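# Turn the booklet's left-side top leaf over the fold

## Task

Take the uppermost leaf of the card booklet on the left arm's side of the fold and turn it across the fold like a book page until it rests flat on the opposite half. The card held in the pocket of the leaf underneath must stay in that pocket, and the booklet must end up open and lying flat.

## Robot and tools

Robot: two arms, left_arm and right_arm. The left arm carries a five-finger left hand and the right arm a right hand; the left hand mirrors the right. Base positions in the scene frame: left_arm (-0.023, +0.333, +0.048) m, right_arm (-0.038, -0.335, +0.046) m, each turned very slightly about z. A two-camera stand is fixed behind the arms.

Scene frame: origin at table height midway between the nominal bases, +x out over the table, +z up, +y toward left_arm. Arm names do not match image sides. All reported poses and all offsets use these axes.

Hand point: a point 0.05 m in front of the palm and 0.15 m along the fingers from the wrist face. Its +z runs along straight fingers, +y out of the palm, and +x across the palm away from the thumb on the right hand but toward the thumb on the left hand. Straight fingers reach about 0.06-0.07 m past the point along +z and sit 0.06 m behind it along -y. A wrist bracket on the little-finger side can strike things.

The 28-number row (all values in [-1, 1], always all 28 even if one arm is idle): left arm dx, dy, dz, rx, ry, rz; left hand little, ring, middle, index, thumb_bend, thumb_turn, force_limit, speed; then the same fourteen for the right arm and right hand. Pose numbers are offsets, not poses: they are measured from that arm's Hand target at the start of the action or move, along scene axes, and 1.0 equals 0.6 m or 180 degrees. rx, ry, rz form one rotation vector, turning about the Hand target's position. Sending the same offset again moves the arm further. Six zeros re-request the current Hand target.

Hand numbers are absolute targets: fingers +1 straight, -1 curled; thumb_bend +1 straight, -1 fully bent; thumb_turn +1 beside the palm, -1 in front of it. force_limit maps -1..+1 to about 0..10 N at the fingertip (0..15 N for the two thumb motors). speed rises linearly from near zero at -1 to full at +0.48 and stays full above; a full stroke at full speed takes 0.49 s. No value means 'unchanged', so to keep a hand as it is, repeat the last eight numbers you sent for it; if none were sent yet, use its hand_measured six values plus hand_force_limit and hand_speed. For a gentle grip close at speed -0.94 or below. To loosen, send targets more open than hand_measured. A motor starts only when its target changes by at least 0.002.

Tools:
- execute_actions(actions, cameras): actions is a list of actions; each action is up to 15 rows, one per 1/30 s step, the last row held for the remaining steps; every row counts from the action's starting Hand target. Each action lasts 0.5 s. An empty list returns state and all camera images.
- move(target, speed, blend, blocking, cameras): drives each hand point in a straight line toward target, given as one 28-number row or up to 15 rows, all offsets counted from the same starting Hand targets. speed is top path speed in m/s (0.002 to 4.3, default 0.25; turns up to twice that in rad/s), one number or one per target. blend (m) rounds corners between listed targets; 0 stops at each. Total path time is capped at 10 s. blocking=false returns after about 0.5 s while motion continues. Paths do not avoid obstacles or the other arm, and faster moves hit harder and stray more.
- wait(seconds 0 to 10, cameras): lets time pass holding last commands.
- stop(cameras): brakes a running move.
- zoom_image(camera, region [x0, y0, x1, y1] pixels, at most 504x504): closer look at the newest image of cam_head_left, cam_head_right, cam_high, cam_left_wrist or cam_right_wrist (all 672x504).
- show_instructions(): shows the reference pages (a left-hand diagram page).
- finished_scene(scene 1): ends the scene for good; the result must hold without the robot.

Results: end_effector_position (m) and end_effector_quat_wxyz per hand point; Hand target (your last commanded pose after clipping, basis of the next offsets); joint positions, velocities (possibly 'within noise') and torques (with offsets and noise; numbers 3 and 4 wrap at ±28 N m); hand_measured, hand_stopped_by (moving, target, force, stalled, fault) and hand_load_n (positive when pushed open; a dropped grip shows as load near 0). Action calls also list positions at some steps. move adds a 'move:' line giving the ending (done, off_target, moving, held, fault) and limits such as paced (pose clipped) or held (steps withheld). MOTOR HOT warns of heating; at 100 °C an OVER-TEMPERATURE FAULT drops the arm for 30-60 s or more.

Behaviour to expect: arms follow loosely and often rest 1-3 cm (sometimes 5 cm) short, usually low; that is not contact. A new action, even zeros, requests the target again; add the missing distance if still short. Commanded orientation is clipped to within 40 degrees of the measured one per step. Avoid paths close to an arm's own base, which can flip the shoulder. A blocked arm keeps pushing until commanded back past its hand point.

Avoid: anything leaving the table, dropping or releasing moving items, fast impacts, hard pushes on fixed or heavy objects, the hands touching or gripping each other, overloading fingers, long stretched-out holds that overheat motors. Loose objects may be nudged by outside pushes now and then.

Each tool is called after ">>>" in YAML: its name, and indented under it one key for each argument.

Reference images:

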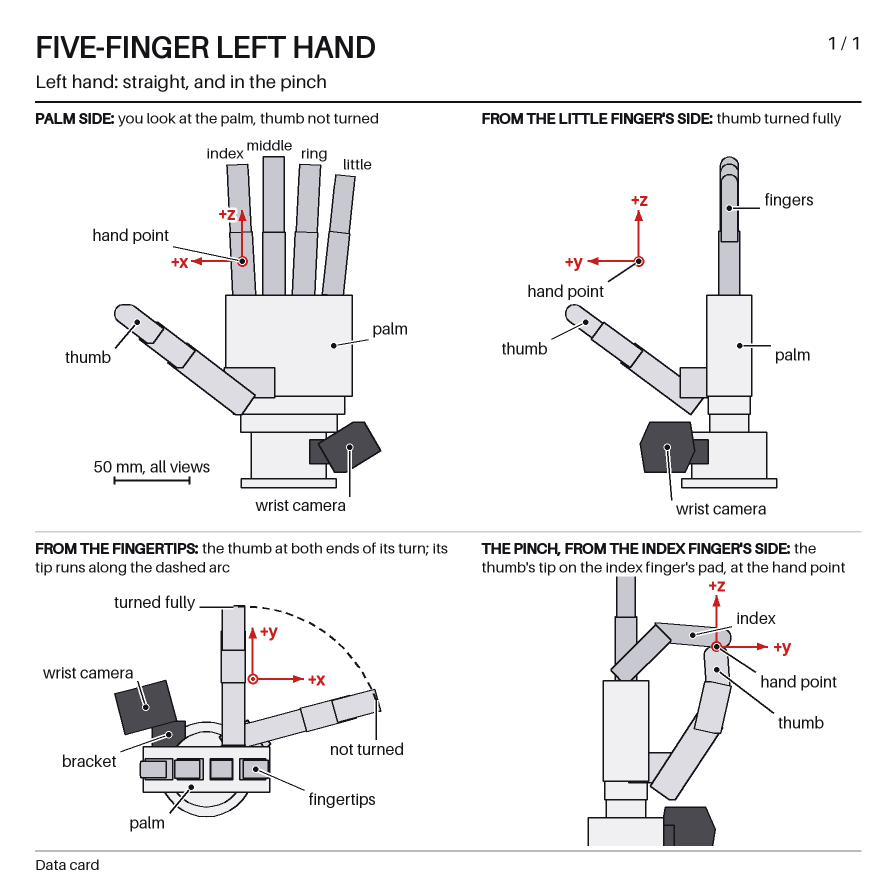

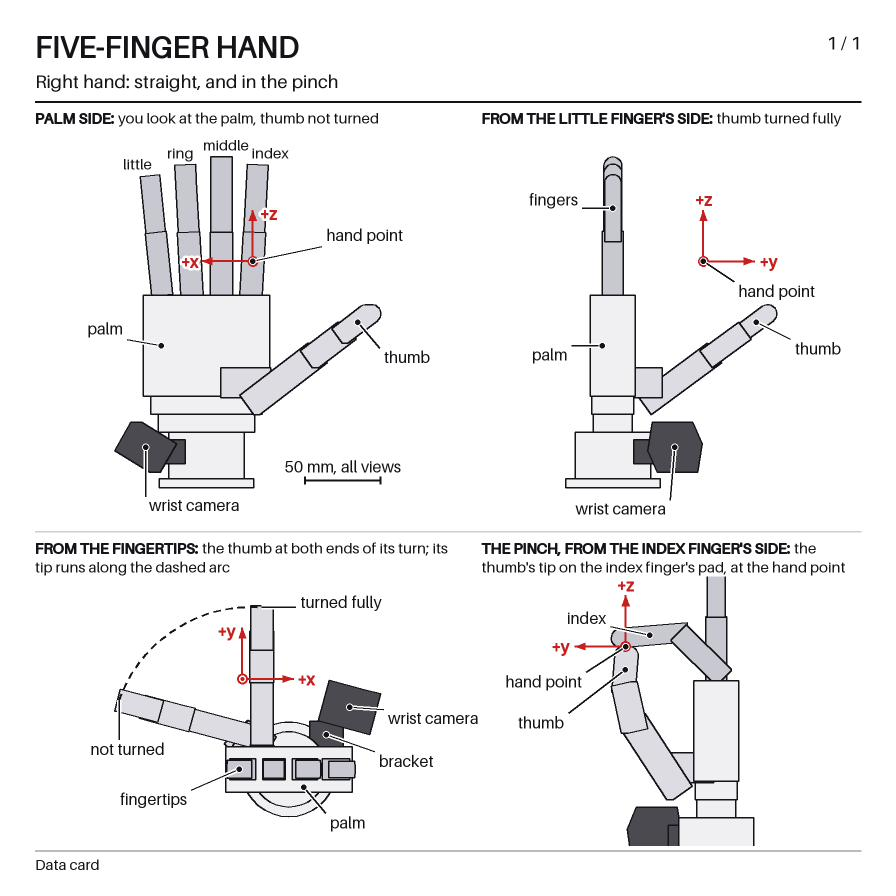

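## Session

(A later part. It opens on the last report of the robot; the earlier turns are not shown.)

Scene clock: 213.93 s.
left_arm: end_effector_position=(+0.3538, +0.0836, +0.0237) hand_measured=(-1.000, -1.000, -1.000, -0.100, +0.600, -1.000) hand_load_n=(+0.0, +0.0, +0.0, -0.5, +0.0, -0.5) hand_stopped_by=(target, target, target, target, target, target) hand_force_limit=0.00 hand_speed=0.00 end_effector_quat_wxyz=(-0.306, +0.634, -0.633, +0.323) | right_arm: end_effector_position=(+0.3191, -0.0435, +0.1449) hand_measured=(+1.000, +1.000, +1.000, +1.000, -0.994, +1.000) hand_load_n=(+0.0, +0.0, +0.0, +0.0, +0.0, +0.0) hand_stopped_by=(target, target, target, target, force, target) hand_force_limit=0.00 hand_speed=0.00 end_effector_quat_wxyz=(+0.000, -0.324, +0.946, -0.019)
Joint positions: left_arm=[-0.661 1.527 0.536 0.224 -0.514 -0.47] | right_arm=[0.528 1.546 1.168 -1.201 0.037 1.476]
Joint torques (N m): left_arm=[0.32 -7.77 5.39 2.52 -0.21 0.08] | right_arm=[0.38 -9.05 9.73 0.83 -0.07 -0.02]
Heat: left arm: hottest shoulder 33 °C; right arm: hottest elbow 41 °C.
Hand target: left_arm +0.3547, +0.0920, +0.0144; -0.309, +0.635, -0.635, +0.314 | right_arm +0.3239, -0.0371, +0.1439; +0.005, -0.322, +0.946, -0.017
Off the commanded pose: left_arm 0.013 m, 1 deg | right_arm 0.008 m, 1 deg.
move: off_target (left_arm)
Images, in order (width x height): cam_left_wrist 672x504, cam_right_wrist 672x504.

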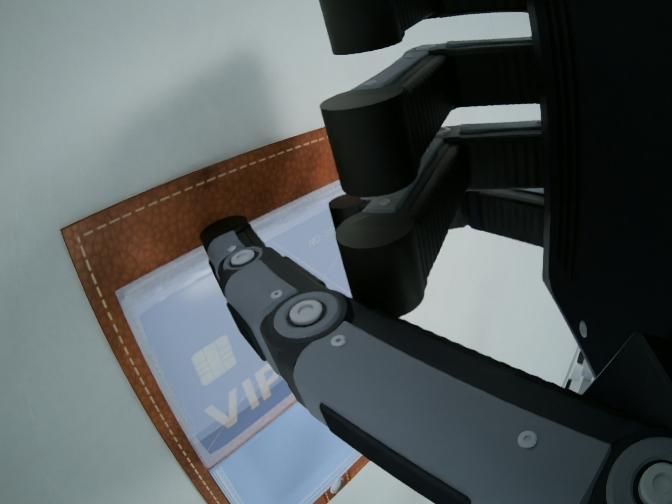

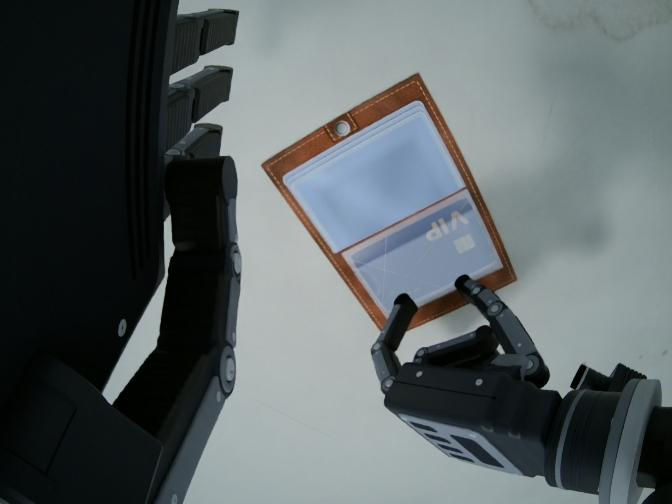

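>>> move:
  target: [0.0,0.0,-0.01,0,0,0,-1,-1,-1,-0.35,0.1,-1,0,-0.7,0.0,0.0,0,0,0,0,1,1,1,1,-1,1,0,0]
  speed: 0.05
  cameras: ["cam_right_wrist","cam_left_wrist"]

>>> zoom_image:
  camera: "cam_right_wrist"
  region: [320, 180, 540, 370]

Scene clock: 215.67 s.
left_arm: end_effector_position=(+0.3562, +0.0815, +0.0217) hand_measured=(-1.000, -1.000, -1.000, -0.350, +0.464, -1.000) hand_load_n=(+0.0, +0.0, -1.0, +0.5, +8.0, +1.5) hand_stopped_by=(target, target, target, target, force, target) hand_force_limit=0.00 hand_speed=-0.70 end_effector_quat_wxyz=(-0.306, +0.634, -0.631, +0.327) | right_arm: end_effector_position=(+0.3191, -0.0435, +0.1449) hand_measured=(+1.000, +1.000, +1.000, +1.000, -0.994, +1.000) hand_load_n=(+0.0, +0.0, +0.0, +0.0, +0.0, +0.0) hand_stopped_by=(target, target, target, target, force, target) hand_force_limit=0.00 hand_speed=0.00 end_effector_quat_wxyz=(+0.000, -0.324, +0.946, -0.019)
Joint positions: left_arm=[-0.66 1.541 0.536 0.249 -0.512 -0.47] | right_arm=[0.528 1.546 1.168 -1.201 0.037 1.476]
Joint torques (N m): left_arm=[0.03 -7.3 4.94 2.47 -0.25 0.05] | right_arm=[0.26 -8.94 9.88 0.76 -0.05 0.01]
Heat: left arm: hottest shoulder 33 °C; right arm: hottest elbow 41 °C.
Hand target: left_arm +0.3547, +0.0920, +0.0085; -0.309, +0.635, -0.635, +0.314 | right_arm +0.3239, -0.0371, +0.1439; +0.005, -0.322, +0.946, -0.017
Off the commanded pose: left_arm 0.017 m, 2 deg | right_arm 0.008 m, 1 deg.
move: off_target (left_arm)
Images, in order (width x height): cam_left_wrist 672x504, cam_right_wrist 672x504.

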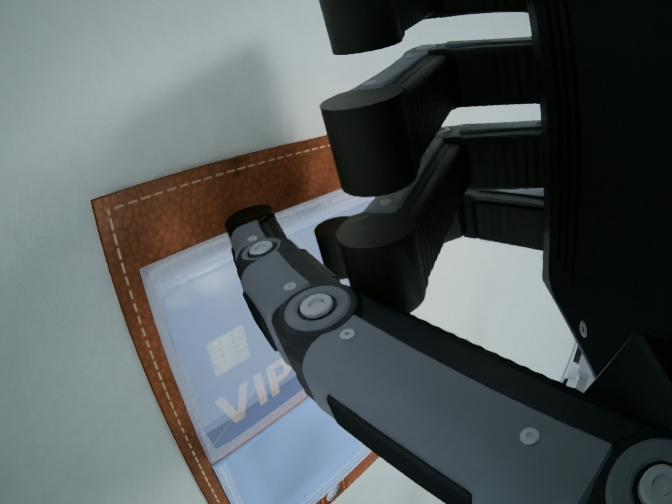

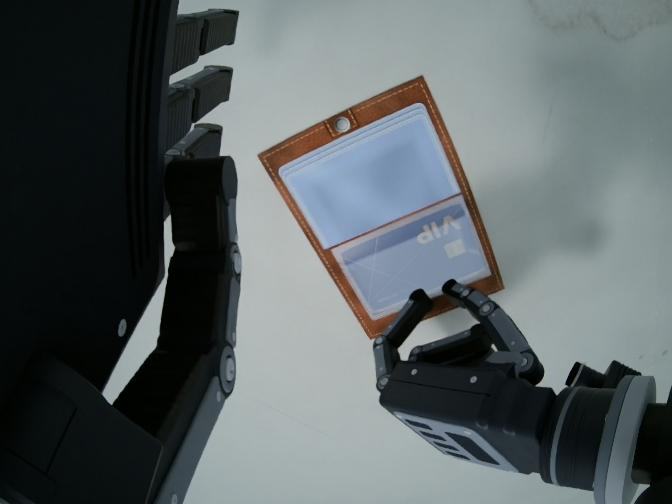

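Scaled by 2.291 from the camera's 672x504 image, which has a finer 960x720 frame.

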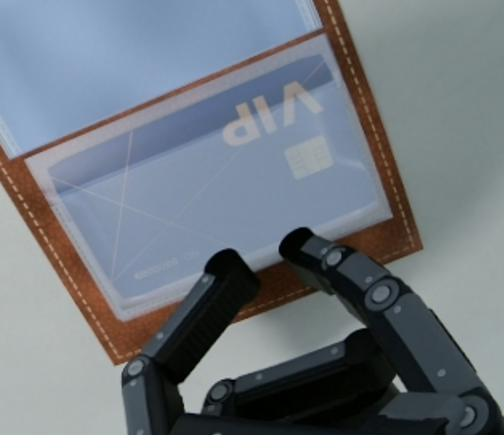

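>>> move:
  target:
    - [0.0,0.0,0.12,0,0,0,-1,-1,-1,0,1,-1,0,0,0.0,0.0,0,0,0,0,1,1,1,1,-1,1,0,0]
    - [-0.12,0.12,0.12,0,0.287,0,-1,-1,-1,1,1,-1,0,0,0.0,0.0,0,0,0,0,1,1,1,1,-1,1,0,0]
  speed: 0.15
  cameras: ["cam_right_wrist","cam_left_wrist","cam_high"]

>>> zoom_image:
  camera: "cam_right_wrist"
  region: [300, 160, 520, 350]

Scene clock: 227.20 s.
left_arm: end_effector_position=(+0.2627, +0.1667, +0.0711) hand_measured=(-1.000, -1.000, -1.000, +1.000, +1.000, -1.000) hand_load_n=(+0.0, +0.0, +0.0, +0.0, +0.0, +0.0) hand_stopped_by=(target, target, target, target, target, target) hand_force_limit=0.00 hand_speed=0.00 end_effector_quat_wxyz=(+0.003, +0.707, -0.707, -0.006) | right_arm: end_effector_position=(+0.3191, -0.0435, +0.1449) hand_measured=(+1.000, +1.000, +1.000, +1.000, -0.994, +1.000) hand_load_n=(+0.0, +0.0, +0.0, +0.0, +0.0, +0.0) hand_stopped_by=(target, target, target, target, force, target) hand_force_limit=0.00 hand_speed=0.00 end_effector_quat_wxyz=(+0.000, -0.324, +0.946, -0.019)
Joint positions: left_arm=[-0.343 1.503 0.883 -0.964 0 -0.374] | right_arm=[0.528 1.546 1.168 -1.201 0.037 1.476]
Joint torques (N m): left_arm=[-0.03 -9.29 10.88 0.13 0.01 0.05] | right_arm=[0.15 -8.59 9.78 0.79 -0.06 -0.01]
Heat: left arm: hottest shoulder 33 °C; right arm: hottest elbow 41 °C.
Hand target: left_arm +0.2827, +0.1641, +0.0804; -0.001, +0.708, -0.706, +0.006 | right_arm +0.3239, -0.0371, +0.1439; +0.005, -0.322, +0.946, -0.017
Off the commanded pose: left_arm 0.022 m, 1 deg | right_arm 0.008 m, 1 deg.
move: off_target (left_arm); target 2's new numbers were sent with left_arm's hand 0.022 m and 1 deg from that target
Images, in order (width x height): cam_high 672x504, cam_left_wrist 672x504, cam_right_wrist 672x504.

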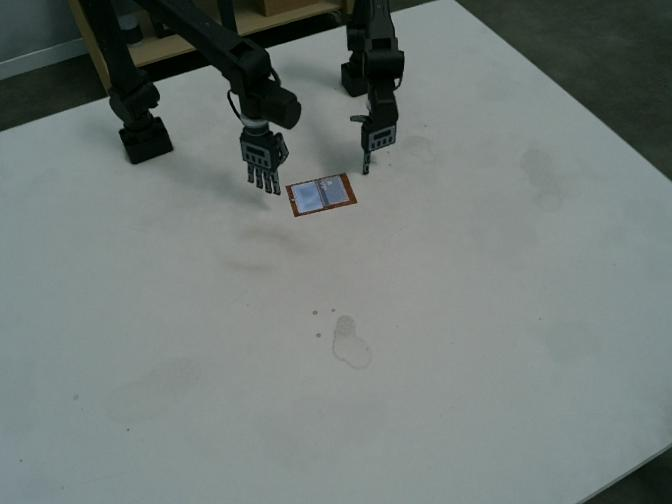

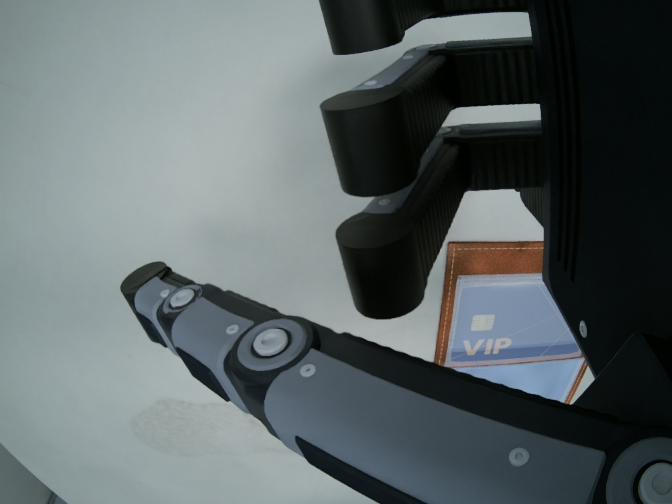

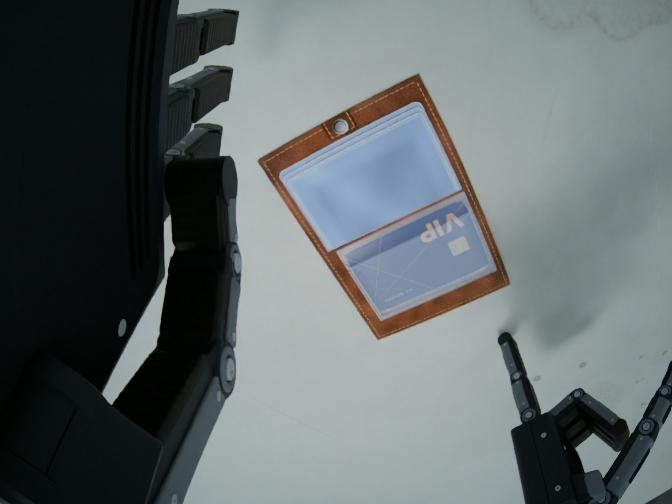

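Scaled by 2.291 from the camera's 672x504 image, which has a finer 960x720 frame.

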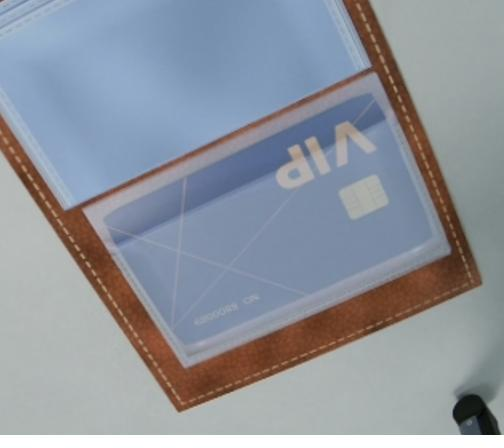

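>>> move:
  target:
    - [0.0,0.02,0.06,0,0,0,-1,-1,-1,1,1,-1,0,0,0.0,0.0,0.15,0,0,0,1,1,1,1,-1,1,0,0]
    - [0,0.02,0.06,0,0,0,-1,-1,-1,1,1,-1,0,0,-0.01,0.0,0.1,0.09,-0.264,0.754,1,1,1,1,-1,1,0,0]
    - [0,0.02,0.06,0,0,0,-1,-1,-1,1,1,-1,0,0,-0.01,0.05,0.0,0.09,-0.264,0.754,0.5,0.5,0.5,0.5,1,1,0,0]
  speed: 0.3
  cameras: ["cam_right_wrist","cam_left_wrist","cam_high","cam_head_right"]

Scene clock: 238.80 s.
left_arm: end_effector_position=(+0.2616, +0.1780, +0.0981) hand_measured=(-1.000, -1.000, -1.000, +1.000, +1.000, -1.000) hand_load_n=(+0.5, +0.0, +0.0, +0.5, +0.0, +0.0) hand_stopped_by=(target, target, target, target, target, target) hand_force_limit=0.00 hand_speed=0.00 end_effector_quat_wxyz=(+0.008, +0.707, -0.707, -0.018) | right_arm: end_effector_position=(+0.3167, -0.0102, +0.1460) hand_measured=(+0.500, +0.500, +0.500, +0.500, +1.000, +1.000) hand_load_n=(+0.0, +0.0, +0.0, +0.0, +0.0, +0.0) hand_stopped_by=(target, target, target, target, target, target) hand_force_limit=0.00 hand_speed=0.00 end_effector_quat_wxyz=(-0.346, +0.938, +0.002, -0.001)
Joint positions: left_arm=[-0.315 1.466 0.923 -1.067 0 -0.346] | right_arm=[0.529 1.541 1.118 -0.721 -0.582 -0.879]
Joint torques (N m): left_arm=[-0.15 -11.22 11.21 0.03 0.02 0.05] | right_arm=[-0.56 -9.93 9.22 1.8 -0.38 0.02]
Heat: left arm: hottest elbow 35 °C; right arm: hottest elbow 41 °C.
Hand target: left_arm +0.2826, +0.1761, +0.1164; -0.001, +0.708, -0.706, +0.006 | right_arm +0.3180, -0.0071, +0.1439; -0.348, +0.938, +0.001, +0.001
Off the commanded pose: left_arm 0.028 m, 3 deg | right_arm 0.004 m, 0 deg.
move: off_target (left_arm)
Images, in order (width x height): cam_head_right 672x504, cam_high 672x504, cam_left_wrist 672x504, cam_right_wrist 672x504.

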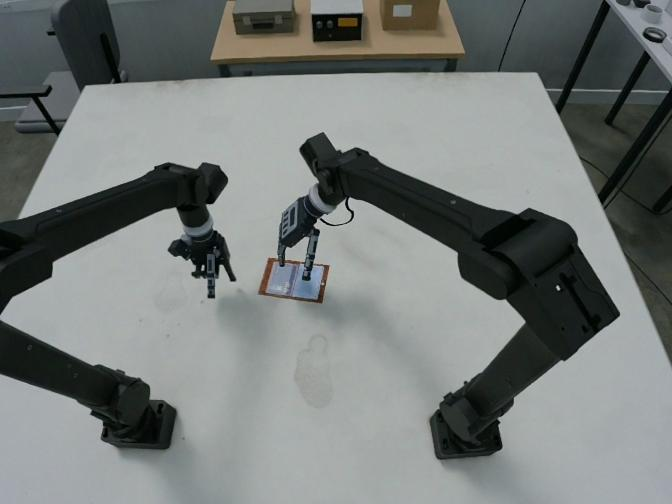

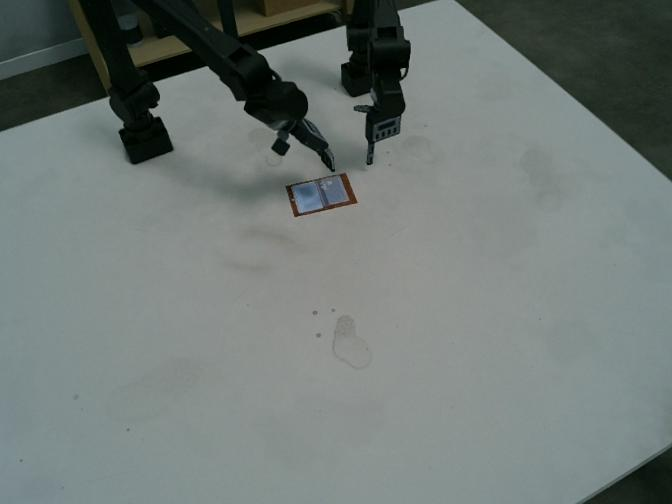

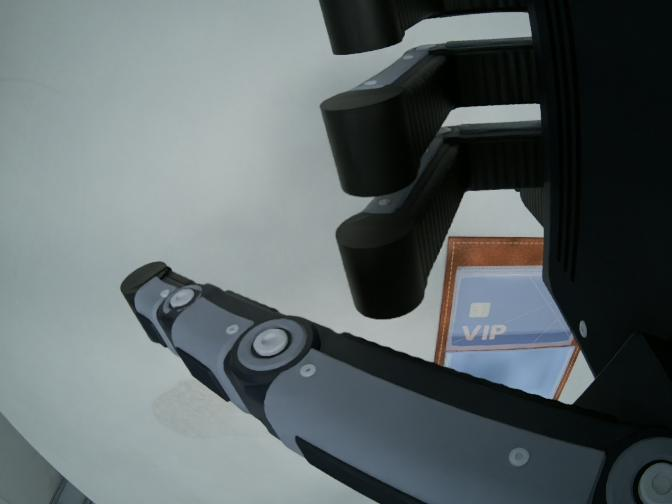

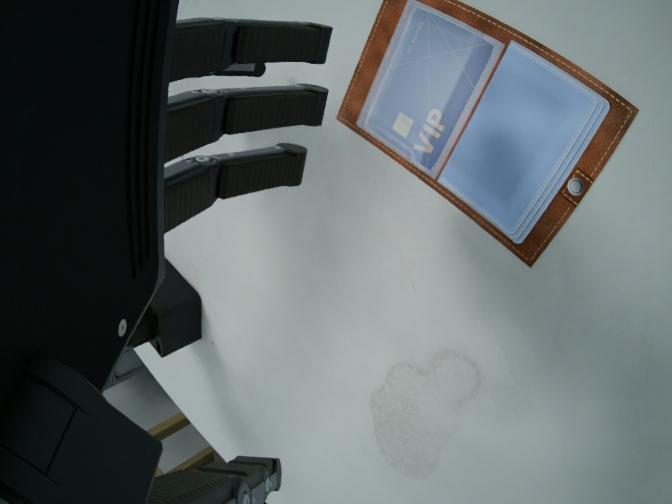

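>>> move:
  target:
    - [0,0.0,0.0,0,0,0,-1,-1,-1,1,1,-1,0,0,-0.05,0.067,-0.08,0,0,0,0.5,0.5,0.5,0.5,1,1,0,0]
  speed: 0.2
  cameras: ["cam_right_wrist","cam_left_wrist","cam_high"]

Scene clock: 241.90 s.
left_arm: end_effector_position=(+0.2616, +0.1780, +0.0981) hand_measured=(-1.000, -1.000, -1.000, +1.000, +1.000, -1.000) hand_load_n=(+0.0, +0.0, +0.0, +0.0, +0.0, +0.0) hand_stopped_by=(target, target, target, target, target, target) hand_force_limit=0.00 hand_speed=0.00 end_effector_quat_wxyz=(+0.008, +0.707, -0.707, -0.018) | right_arm: end_effector_position=(+0.2883, +0.0319, +0.1019) hand_measured=(+0.500, +0.500, +0.500, +0.500, +1.000, +1.000) hand_load_n=(+0.5, +0.0, +0.0, +0.0, +0.0, +0.0) hand_stopped_by=(target, target, target, target, target, target) hand_force_limit=0.00 hand_speed=0.00 end_effector_quat_wxyz=(-0.348, +0.937, +0.005, +0.002)
Joint positions: left_arm=[-0.315 1.466 0.923 -1.067 0 -0.346] | right_arm=[0.64 1.59 1.038 -0.524 -0.534 -0.765]
Joint torques (N m): left_arm=[0.15 -11.28 11.1 0.1 0.01 0.07] | right_arm=[-0.09 -9.93 8.38 1.8 -0.31 0.05]
Heat: left arm: hottest elbow 36 °C; right arm: hottest elbow 41 °C.
Hand target: left_arm +0.2826, +0.1761, +0.1164; -0.001, +0.708, -0.706, +0.006 | right_arm +0.2879, +0.0330, +0.0960; -0.348, +0.938, +0.001, +0.001
Off the commanded pose: left_arm 0.028 m, 3 deg | right_arm 0.006 m, 0 deg.
move: off_target (left_arm)
Images, in order (width x height): cam_high 672x504, cam_left_wrist 672x504, cam_right_wrist 672x504.

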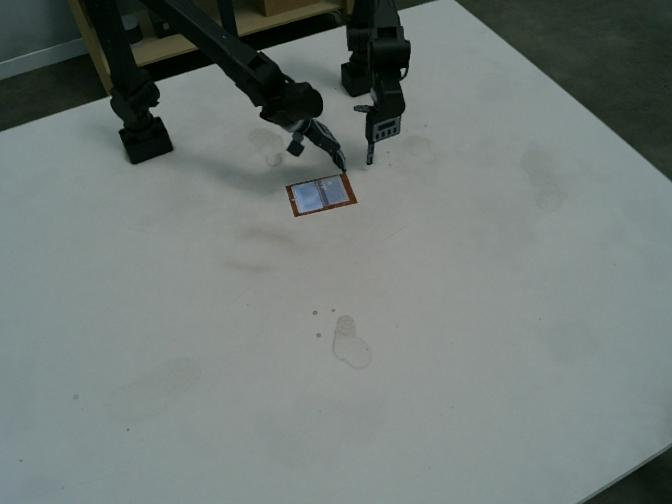

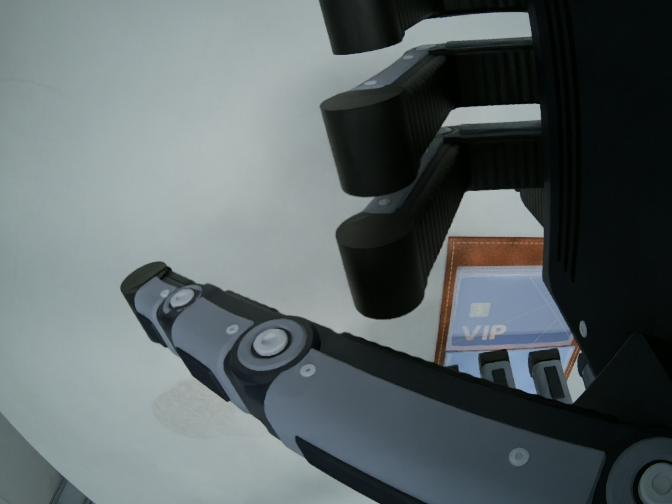

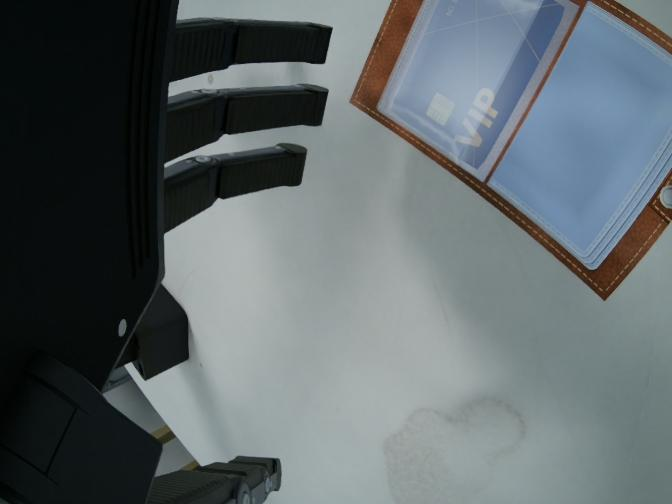

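>>> move:
  target:
    - [0,0.0,0.0,0,0,0,-1,-1,-1,1,1,-1,0,0,0.027,0.05,-0.06,0,0,0,0.5,0.5,0.5,0.5,1,1,0,0]
  speed: 0.15
  cameras: ["cam_right_wrist","cam_left_wrist"]

Scene clock: 245.43 s.
left_arm: end_effector_position=(+0.2616, +0.1780, +0.0981) hand_measured=(-1.000, -1.000, -1.000, +1.000, +1.000, -1.000) hand_load_n=(+0.0, +0.0, +0.0, +0.0, +0.0, +0.0) hand_stopped_by=(target, target, target, target, target, target) hand_force_limit=0.00 hand_speed=0.00 end_effector_quat_wxyz=(+0.008, +0.707, -0.707, -0.018) | right_arm: end_effector_position=(+0.2875, +0.0444, +0.0476) hand_measured=(+0.500, +0.500, +0.500, +0.500, +1.000, +1.000) hand_load_n=(+0.0, +0.0, +0.5, +0.0, +0.0, +0.0) hand_stopped_by=(target, target, target, target, target, target) hand_force_limit=0.00 hand_speed=0.00 end_effector_quat_wxyz=(-0.333, +0.943, -0.004, -0.016)
Joint positions: left_arm=[-0.315 1.466 0.923 -1.067 0 -0.346] | right_arm=[0.663 1.715 1.038 -0.436 -0.521 -0.738]
Joint torques (N m): left_arm=[0.09 -10.99 11.12 0.08 0 0.06] | right_arm=[0.56 -11.16 11.97 1.73 -0.34 0.01]
Heat: left arm: hottest elbow 36 °C; right arm: hottest elbow 41 °C.
Hand target: left_arm +0.2826, +0.1761, +0.1164; -0.001, +0.708, -0.706, +0.006 | right_arm +0.3042, +0.0629, +0.0598; -0.347, +0.938, +0.001, +0.001
Off the commanded pose: left_arm 0.028 m, 3 deg | right_arm 0.028 m, 3 deg.
move: off_target (left_arm, right_arm)
Images, in order (width x height): cam_left_wrist 672x504, cam_right_wrist 672x504.

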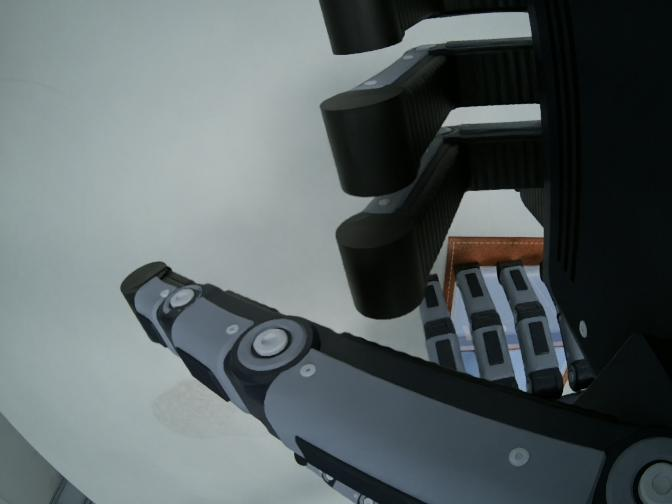

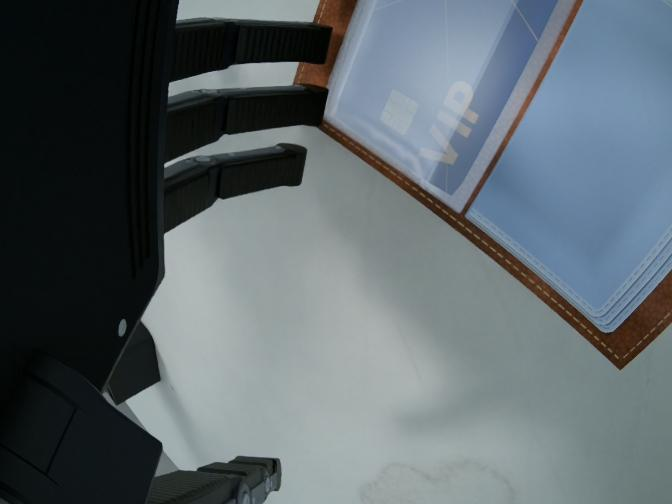

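>>> move:
  target:
    - [-0.08,-0.11,-0.03,0,0,0,-1,-1,-1,1,1,-1,0,0,0.02,0.01,0,0,0,0,0.5,0.5,0.5,0.5,1,1,0,0]
  speed: 0.15
  cameras: ["cam_left_wrist","cam_right_wrist","cam_high"]

Scene clock: 249.03 s.
left_arm: end_effector_position=(+0.2336, +0.1187, +0.0945) hand_measured=(-1.000, -1.000, -1.000, +1.000, +1.000, -1.000) hand_load_n=(+0.0, +0.0, +0.0, +0.0, +0.0, +0.0) hand_stopped_by=(target, target, target, target, target, target) hand_force_limit=0.00 hand_speed=0.00 end_effector_quat_wxyz=(+0.002, +0.709, -0.705, -0.009) | right_arm: end_effector_position=(+0.2957, +0.0505, +0.0467) hand_measured=(+0.500, +0.500, +0.500, +0.500, +1.000, +1.000) hand_load_n=(+0.0, +0.0, +0.0, -0.5, +0.0, +0.0) hand_stopped_by=(target, target, target, target, target, target) hand_force_limit=0.00 hand_speed=0.00 end_effector_quat_wxyz=(-0.334, +0.942, -0.005, -0.013)
Joint positions: left_arm=[-0.495 1.454 0.902 -1.038 -0.001 -0.531] | right_arm=[0.662 1.736 1.064 -0.435 -0.52 -0.738]
Joint torques (N m): left_arm=[-3.02 -11.05 7.3 1.18 0.01 -0.18] | right_arm=[-0.56 -11.22 13.29 1.1 -0.45 -0.03]
Heat: left arm: hottest elbow 36 °C; right arm: hottest elbow 41 °C.
Hand target: left_arm +0.2347, +0.1100, +0.0985; -0.001, +0.708, -0.706, +0.006 | right_arm +0.3162, +0.0690, +0.0599; -0.348, +0.938, +0.001, +0.001
Off the commanded pose: left_arm 0.009 m, 2 deg | right_arm 0.030 m, 2 deg.
move: off_target (right_arm)
Images, in order (width x height): cam_high 672x504, cam_left_wrist 672x504, cam_right_wrist 672x504.

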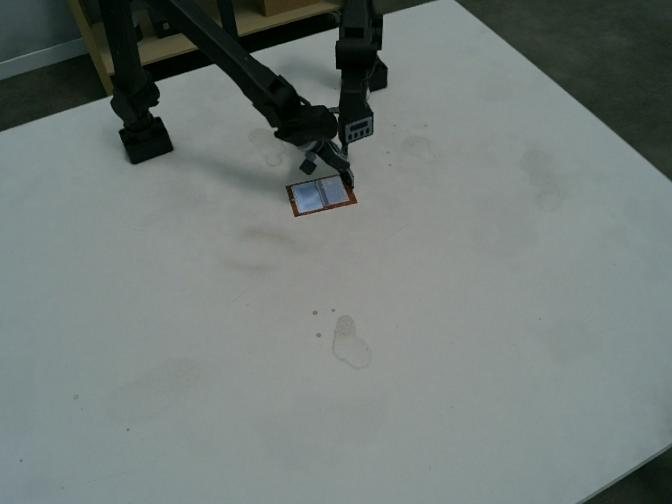

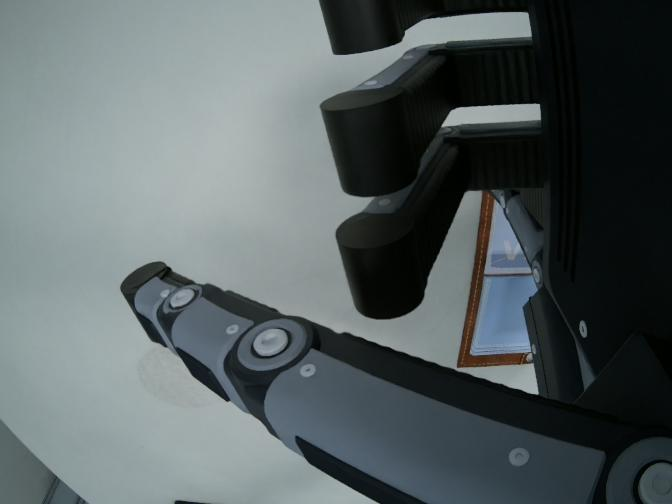

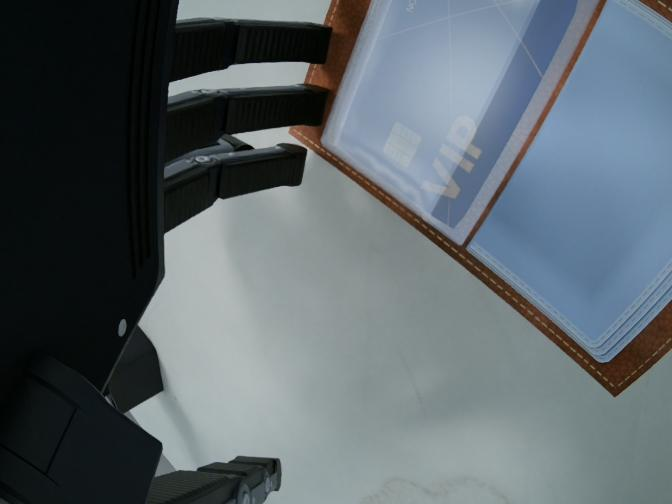

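>>> zoom_image:
  camera: "cam_right_wrist"
  region: [280, 0, 500, 240]

Scaled by 2.100 from the camera's 672x504 image, which has a finer 960x720 frame.

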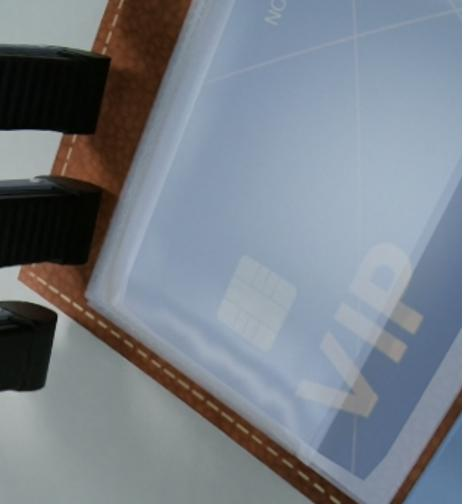

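>>> move:
  target:
    - [0,0,0,0,0,0,-1,-1,-1,1,1,-1,0,0,0.0,-0.005,-0.055,0,0,0,0.5,0.5,0.5,0.5,1,1,0,0]
  speed: 0.06
  cameras: ["cam_right_wrist"]

>>> zoom_image:
  camera: "cam_right_wrist"
  region: [220, 0, 480, 240]

Scene clock: 251.57 s.
left_arm: end_effector_position=(+0.2340, +0.1228, +0.0922) hand_measured=(-1.000, -1.000, -1.000, +1.000, +1.000, -1.000) hand_load_n=(+0.0, +0.5, +0.0, +0.0, -0.5, +0.0) hand_stopped_by=(target, target, target, target, target, target) hand_force_limit=0.00 hand_speed=0.00 end_effector_quat_wxyz=(-0.007, +0.710, -0.704, -0.013) | right_arm: end_effector_position=(+0.3045, +0.0571, +0.0427) hand_measured=(+0.500, +0.500, +0.500, +0.500, +1.000, +1.000) hand_load_n=(+0.0, +0.0, -1.0, -3.0, +0.0, -0.5) hand_stopped_by=(target, target, target, target, target, target) hand_force_limit=0.00 hand_speed=0.00 end_effector_quat_wxyz=(-0.349, +0.937, -0.001, -0.004)
Joint positions: left_arm=[-0.495 1.454 0.898 -1.038 -0.02 -0.535] | right_arm=[0.656 1.753 1.064 -0.383 -0.533 -0.738]
Joint torques (N m): left_arm=[-2.78 -10.99 7.58 1.16 0.7 -0.14] | right_arm=[-0.26 -8 10.25 2.39 -0.08 -0.07]
Heat: left arm: hottest elbow 36 °C; right arm: hottest elbow 41 °C.
Hand target: left_arm +0.2347, +0.1100, +0.0985; -0.001, +0.708, -0.706, +0.006 | right_arm +0.3162, +0.0660, +0.0270; -0.348, +0.938, +0.001, +0.001
Off the commanded pose: left_arm 0.014 m, 2 deg | right_arm 0.022 m, 1 deg.
move: off_target (left_arm, right_arm)
Images, in order (width x height): cam_right_wrist 672x504.

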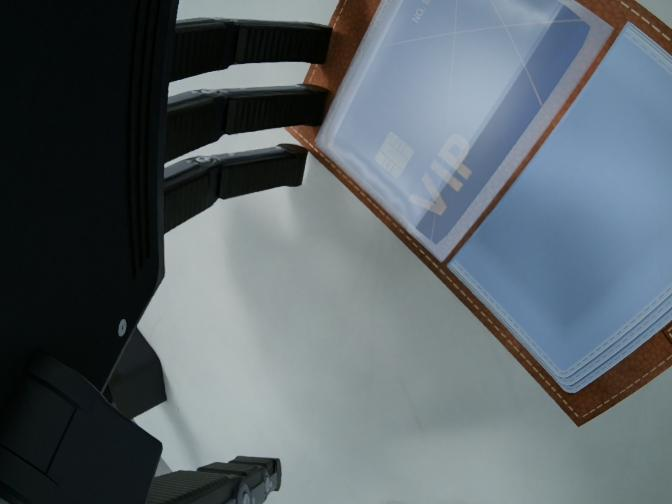

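Scaled by 1.938 from the camera's 672x504 image, which has a finer 960x720 frame.

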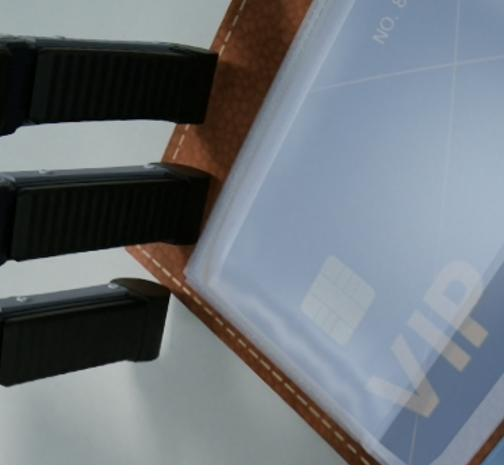

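>>> execute_actions:
  actions: []

Scene clock: 255.87 s.
left_arm: end_effector_position=(+0.2340, +0.1228, +0.0922) hand_measured=(-1.000, -1.000, -1.000, +1.000, +1.000, -1.000) hand_load_n=(+0.0, +0.0, +0.0, +0.0, +0.0, +0.0) hand_stopped_by=(target, target, target, target, target, target) hand_force_limit=0.00 hand_speed=0.00 end_effector_quat_wxyz=(-0.007, +0.710, -0.704, -0.013) | right_arm: end_effector_position=(+0.3045, +0.0571, +0.0427) hand_measured=(+0.500, +0.500, +0.500, +0.500, +1.000, +1.000) hand_load_n=(+0.0, +0.0, -0.5, -3.0, +0.0, +0.0) hand_stopped_by=(target, target, target, target, target, target) hand_force_limit=0.00 hand_speed=0.00 end_effector_quat_wxyz=(-0.349, +0.937, -0.001, -0.004)
Joint positions: left_arm=[-0.495 1.454 0.898 -1.038 -0.02 -0.535] | right_arm=[0.656 1.753 1.064 -0.383 -0.533 -0.738]
Joint velocities: within noise
Joint torques (N m): left_arm=[-3.02 -10.87 7.58 1.1 0.7 -0.14] | right_arm=[0.03 -8 10.28 2.63 -0.04 -0.06]
Heat: left arm: hottest elbow 35 °C; right arm: hottest elbow 40 °C.
Hand target: left_arm +0.2347, +0.1100, +0.0985; -0.001, +0.708, -0.706, +0.006 | right_arm +0.3162, +0.0659, +0.0270; -0.348, +0.938, +0.001, +0.001
Off the commanded pose: left_arm 0.014 m, 2 deg | right_arm 0.022 m, 1 deg.

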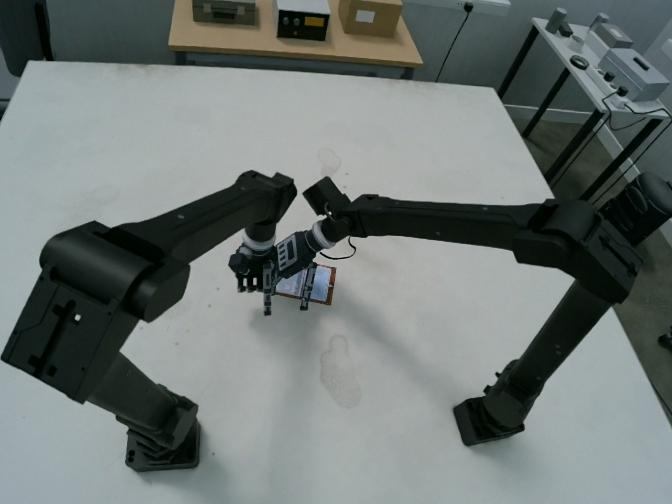

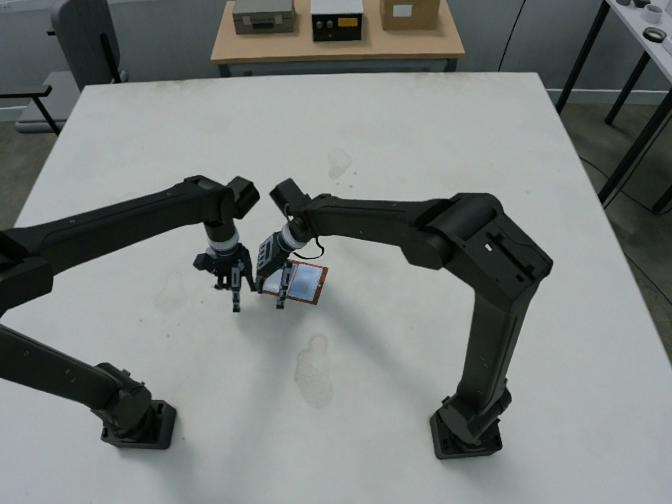

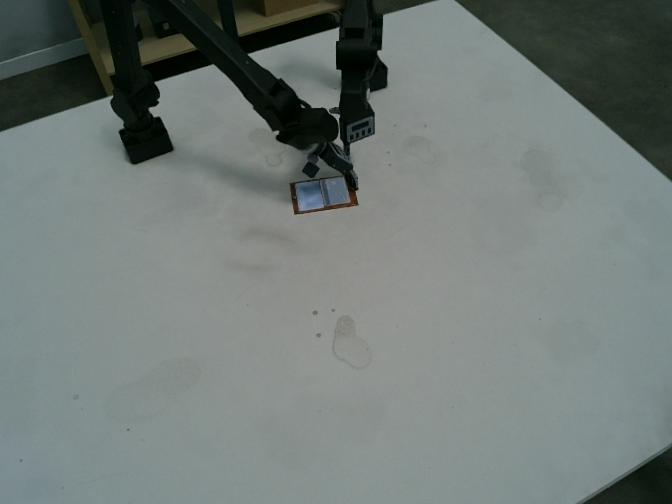

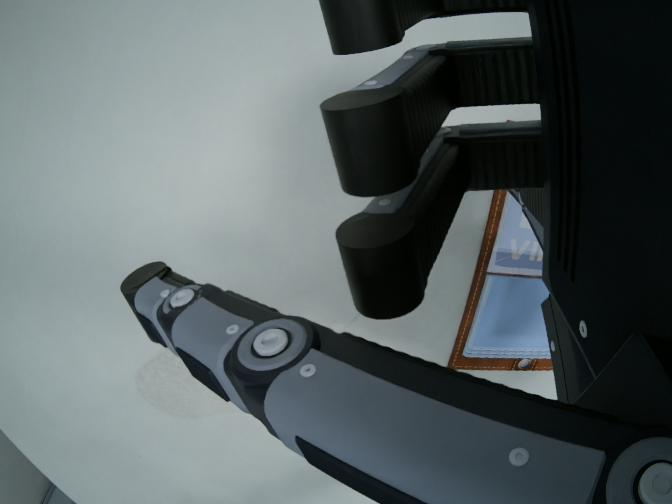

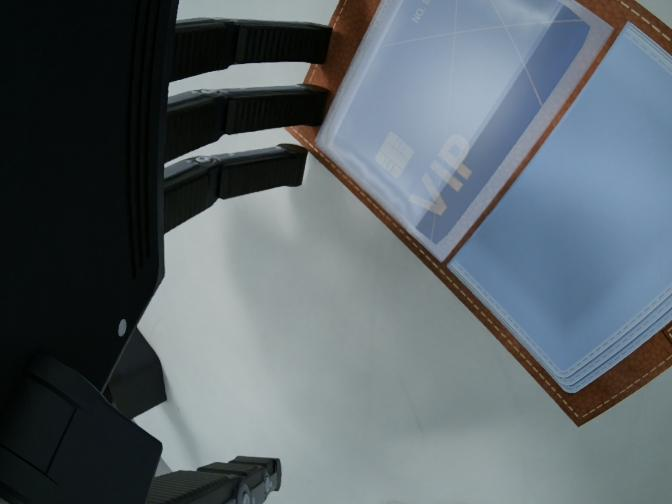

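>>> zoom_image:
  camera: "cam_right_wrist"
  region: [180, 0, 672, 369]

Scaled by 1.024 from the camera's 672x504 image, which has a finer 960x720 frame.

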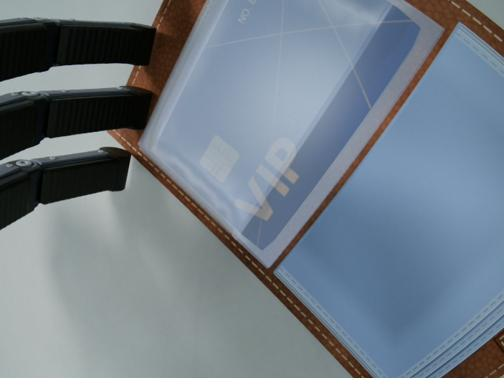

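>>> zoom_image:
  camera: "cam_right_wrist"
  region: [270, 0, 470, 150]

>>> zoom_image:
  camera: "cam_right_wrist"
  region: [400, 150, 600, 300]

>>> zoom_image:
  camera: "cam_high"
  region: [280, 160, 370, 230]

Scaled by 2.520 from the camera's 672x504 image, which has a finer 960x720 frame.

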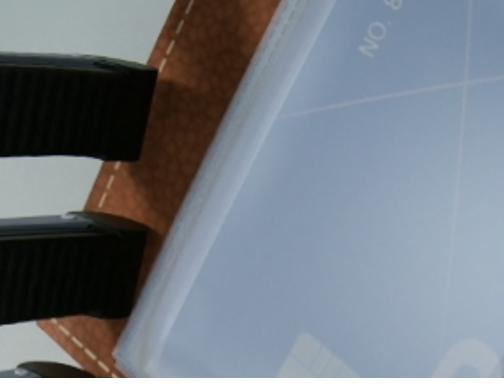

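Scaled by 2.520 from the camera's 672x504 image, which has a finer 960x720 frame.

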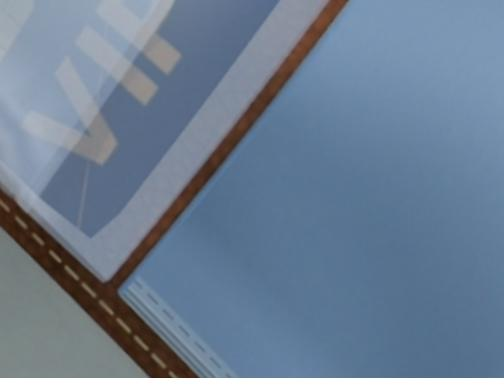

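Scaled by 5.600.

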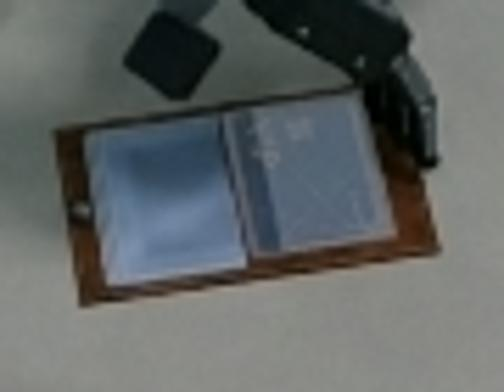

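>>> move:
  target:
    - [0,0,0,0,0,0,-1,-1,-1,1,1,-1,0,0,0,0,0.1,0,0,0,0.5,0.5,0.5,0.5,1,1,0,0]
    - [0,-0.02,0,0,0,0,-1,-1,-1,1,1,-1,0,0,0.022,-0.038,0.1,0,0,0,0.5,0.5,0.5,0.5,1,1,0,0]
    - [0,-0.02,0,0,0,0,-1,-1,-1,1,1,-1,0,0,0.022,-0.038,0.06,0,0,0,0.5,0.5,0.5,0.5,1,1,0,0]
  cameras: ["cam_right_wrist","cam_high"]

Scene clock: 272.07 s.
left_arm: end_effector_position=(+0.2267, +0.1091, +0.0931) hand_measured=(-1.000, -1.000, -1.000, +1.000, +1.000, -1.000) hand_load_n=(+0.0, +0.0, +0.0, +0.0, +0.0, +0.0) hand_stopped_by=(target, target, target, target, target, target) hand_force_limit=0.00 hand_speed=0.00 end_effector_quat_wxyz=(+0.002, +0.708, -0.706, -0.009) | right_arm: end_effector_position=(+0.3166, +0.0344, +0.0607) hand_measured=(+0.500, +0.500, +0.500, +0.500, +1.000, +1.000) hand_load_n=(+0.0, +0.0, +0.0, +0.0, +0.0, +0.0) hand_stopped_by=(target, target, target, target, target, target) hand_force_limit=0.00 hand_speed=0.00 end_effector_quat_wxyz=(-0.340, +0.941, -0.006, -0.010)
Joint positions: left_arm=[-0.527 1.454 0.898 -1.033 0 -0.559] | right_arm=[0.607 1.724 1.091 -0.488 -0.546 -0.785]
Joint torques (N m): left_arm=[-2.55 -9.88 9.06 0.85 -0.02 -0.18] | right_arm=[-0.15 -10.93 10.51 1.69 -0.48 -0.14]
Heat: left arm: hottest elbow 34 °C; right arm: hottest elbow 40 °C.
Hand target: left_arm +0.2346, +0.0980, +0.0985; -0.001, +0.708, -0.706, +0.006 | right_arm +0.3294, +0.0432, +0.0630; -0.348, +0.938, +0.001, +0.001
Off the commanded pose: left_arm 0.015 m, 2 deg | right_arm 0.016 m, 2 deg.
move: off_target (left_arm, right_arm)
Images, in order (width x height): cam_high 672x504, cam_right_wrist 672x504.

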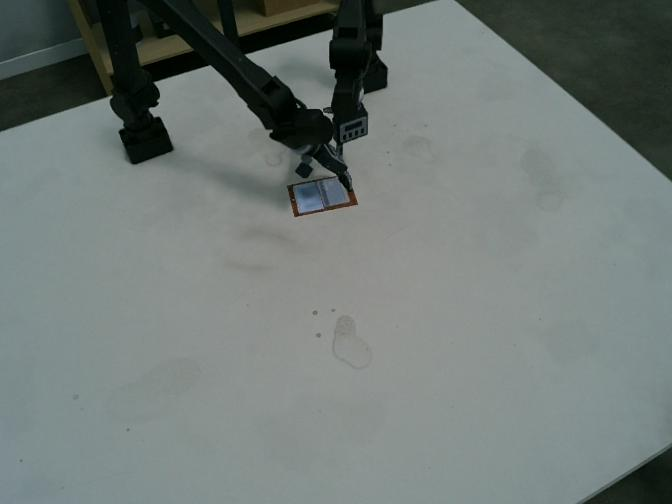

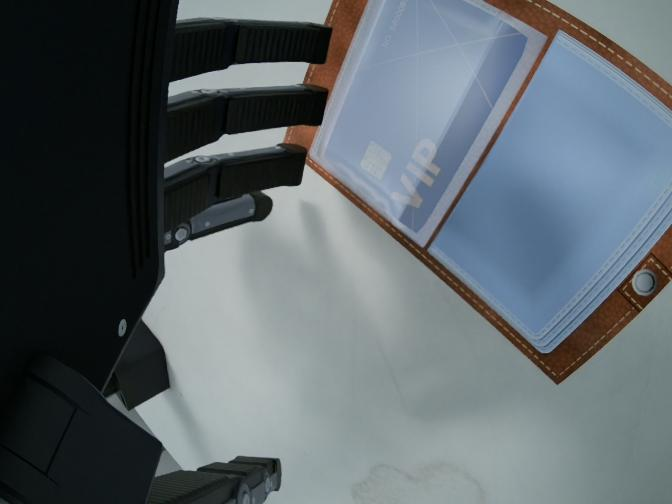

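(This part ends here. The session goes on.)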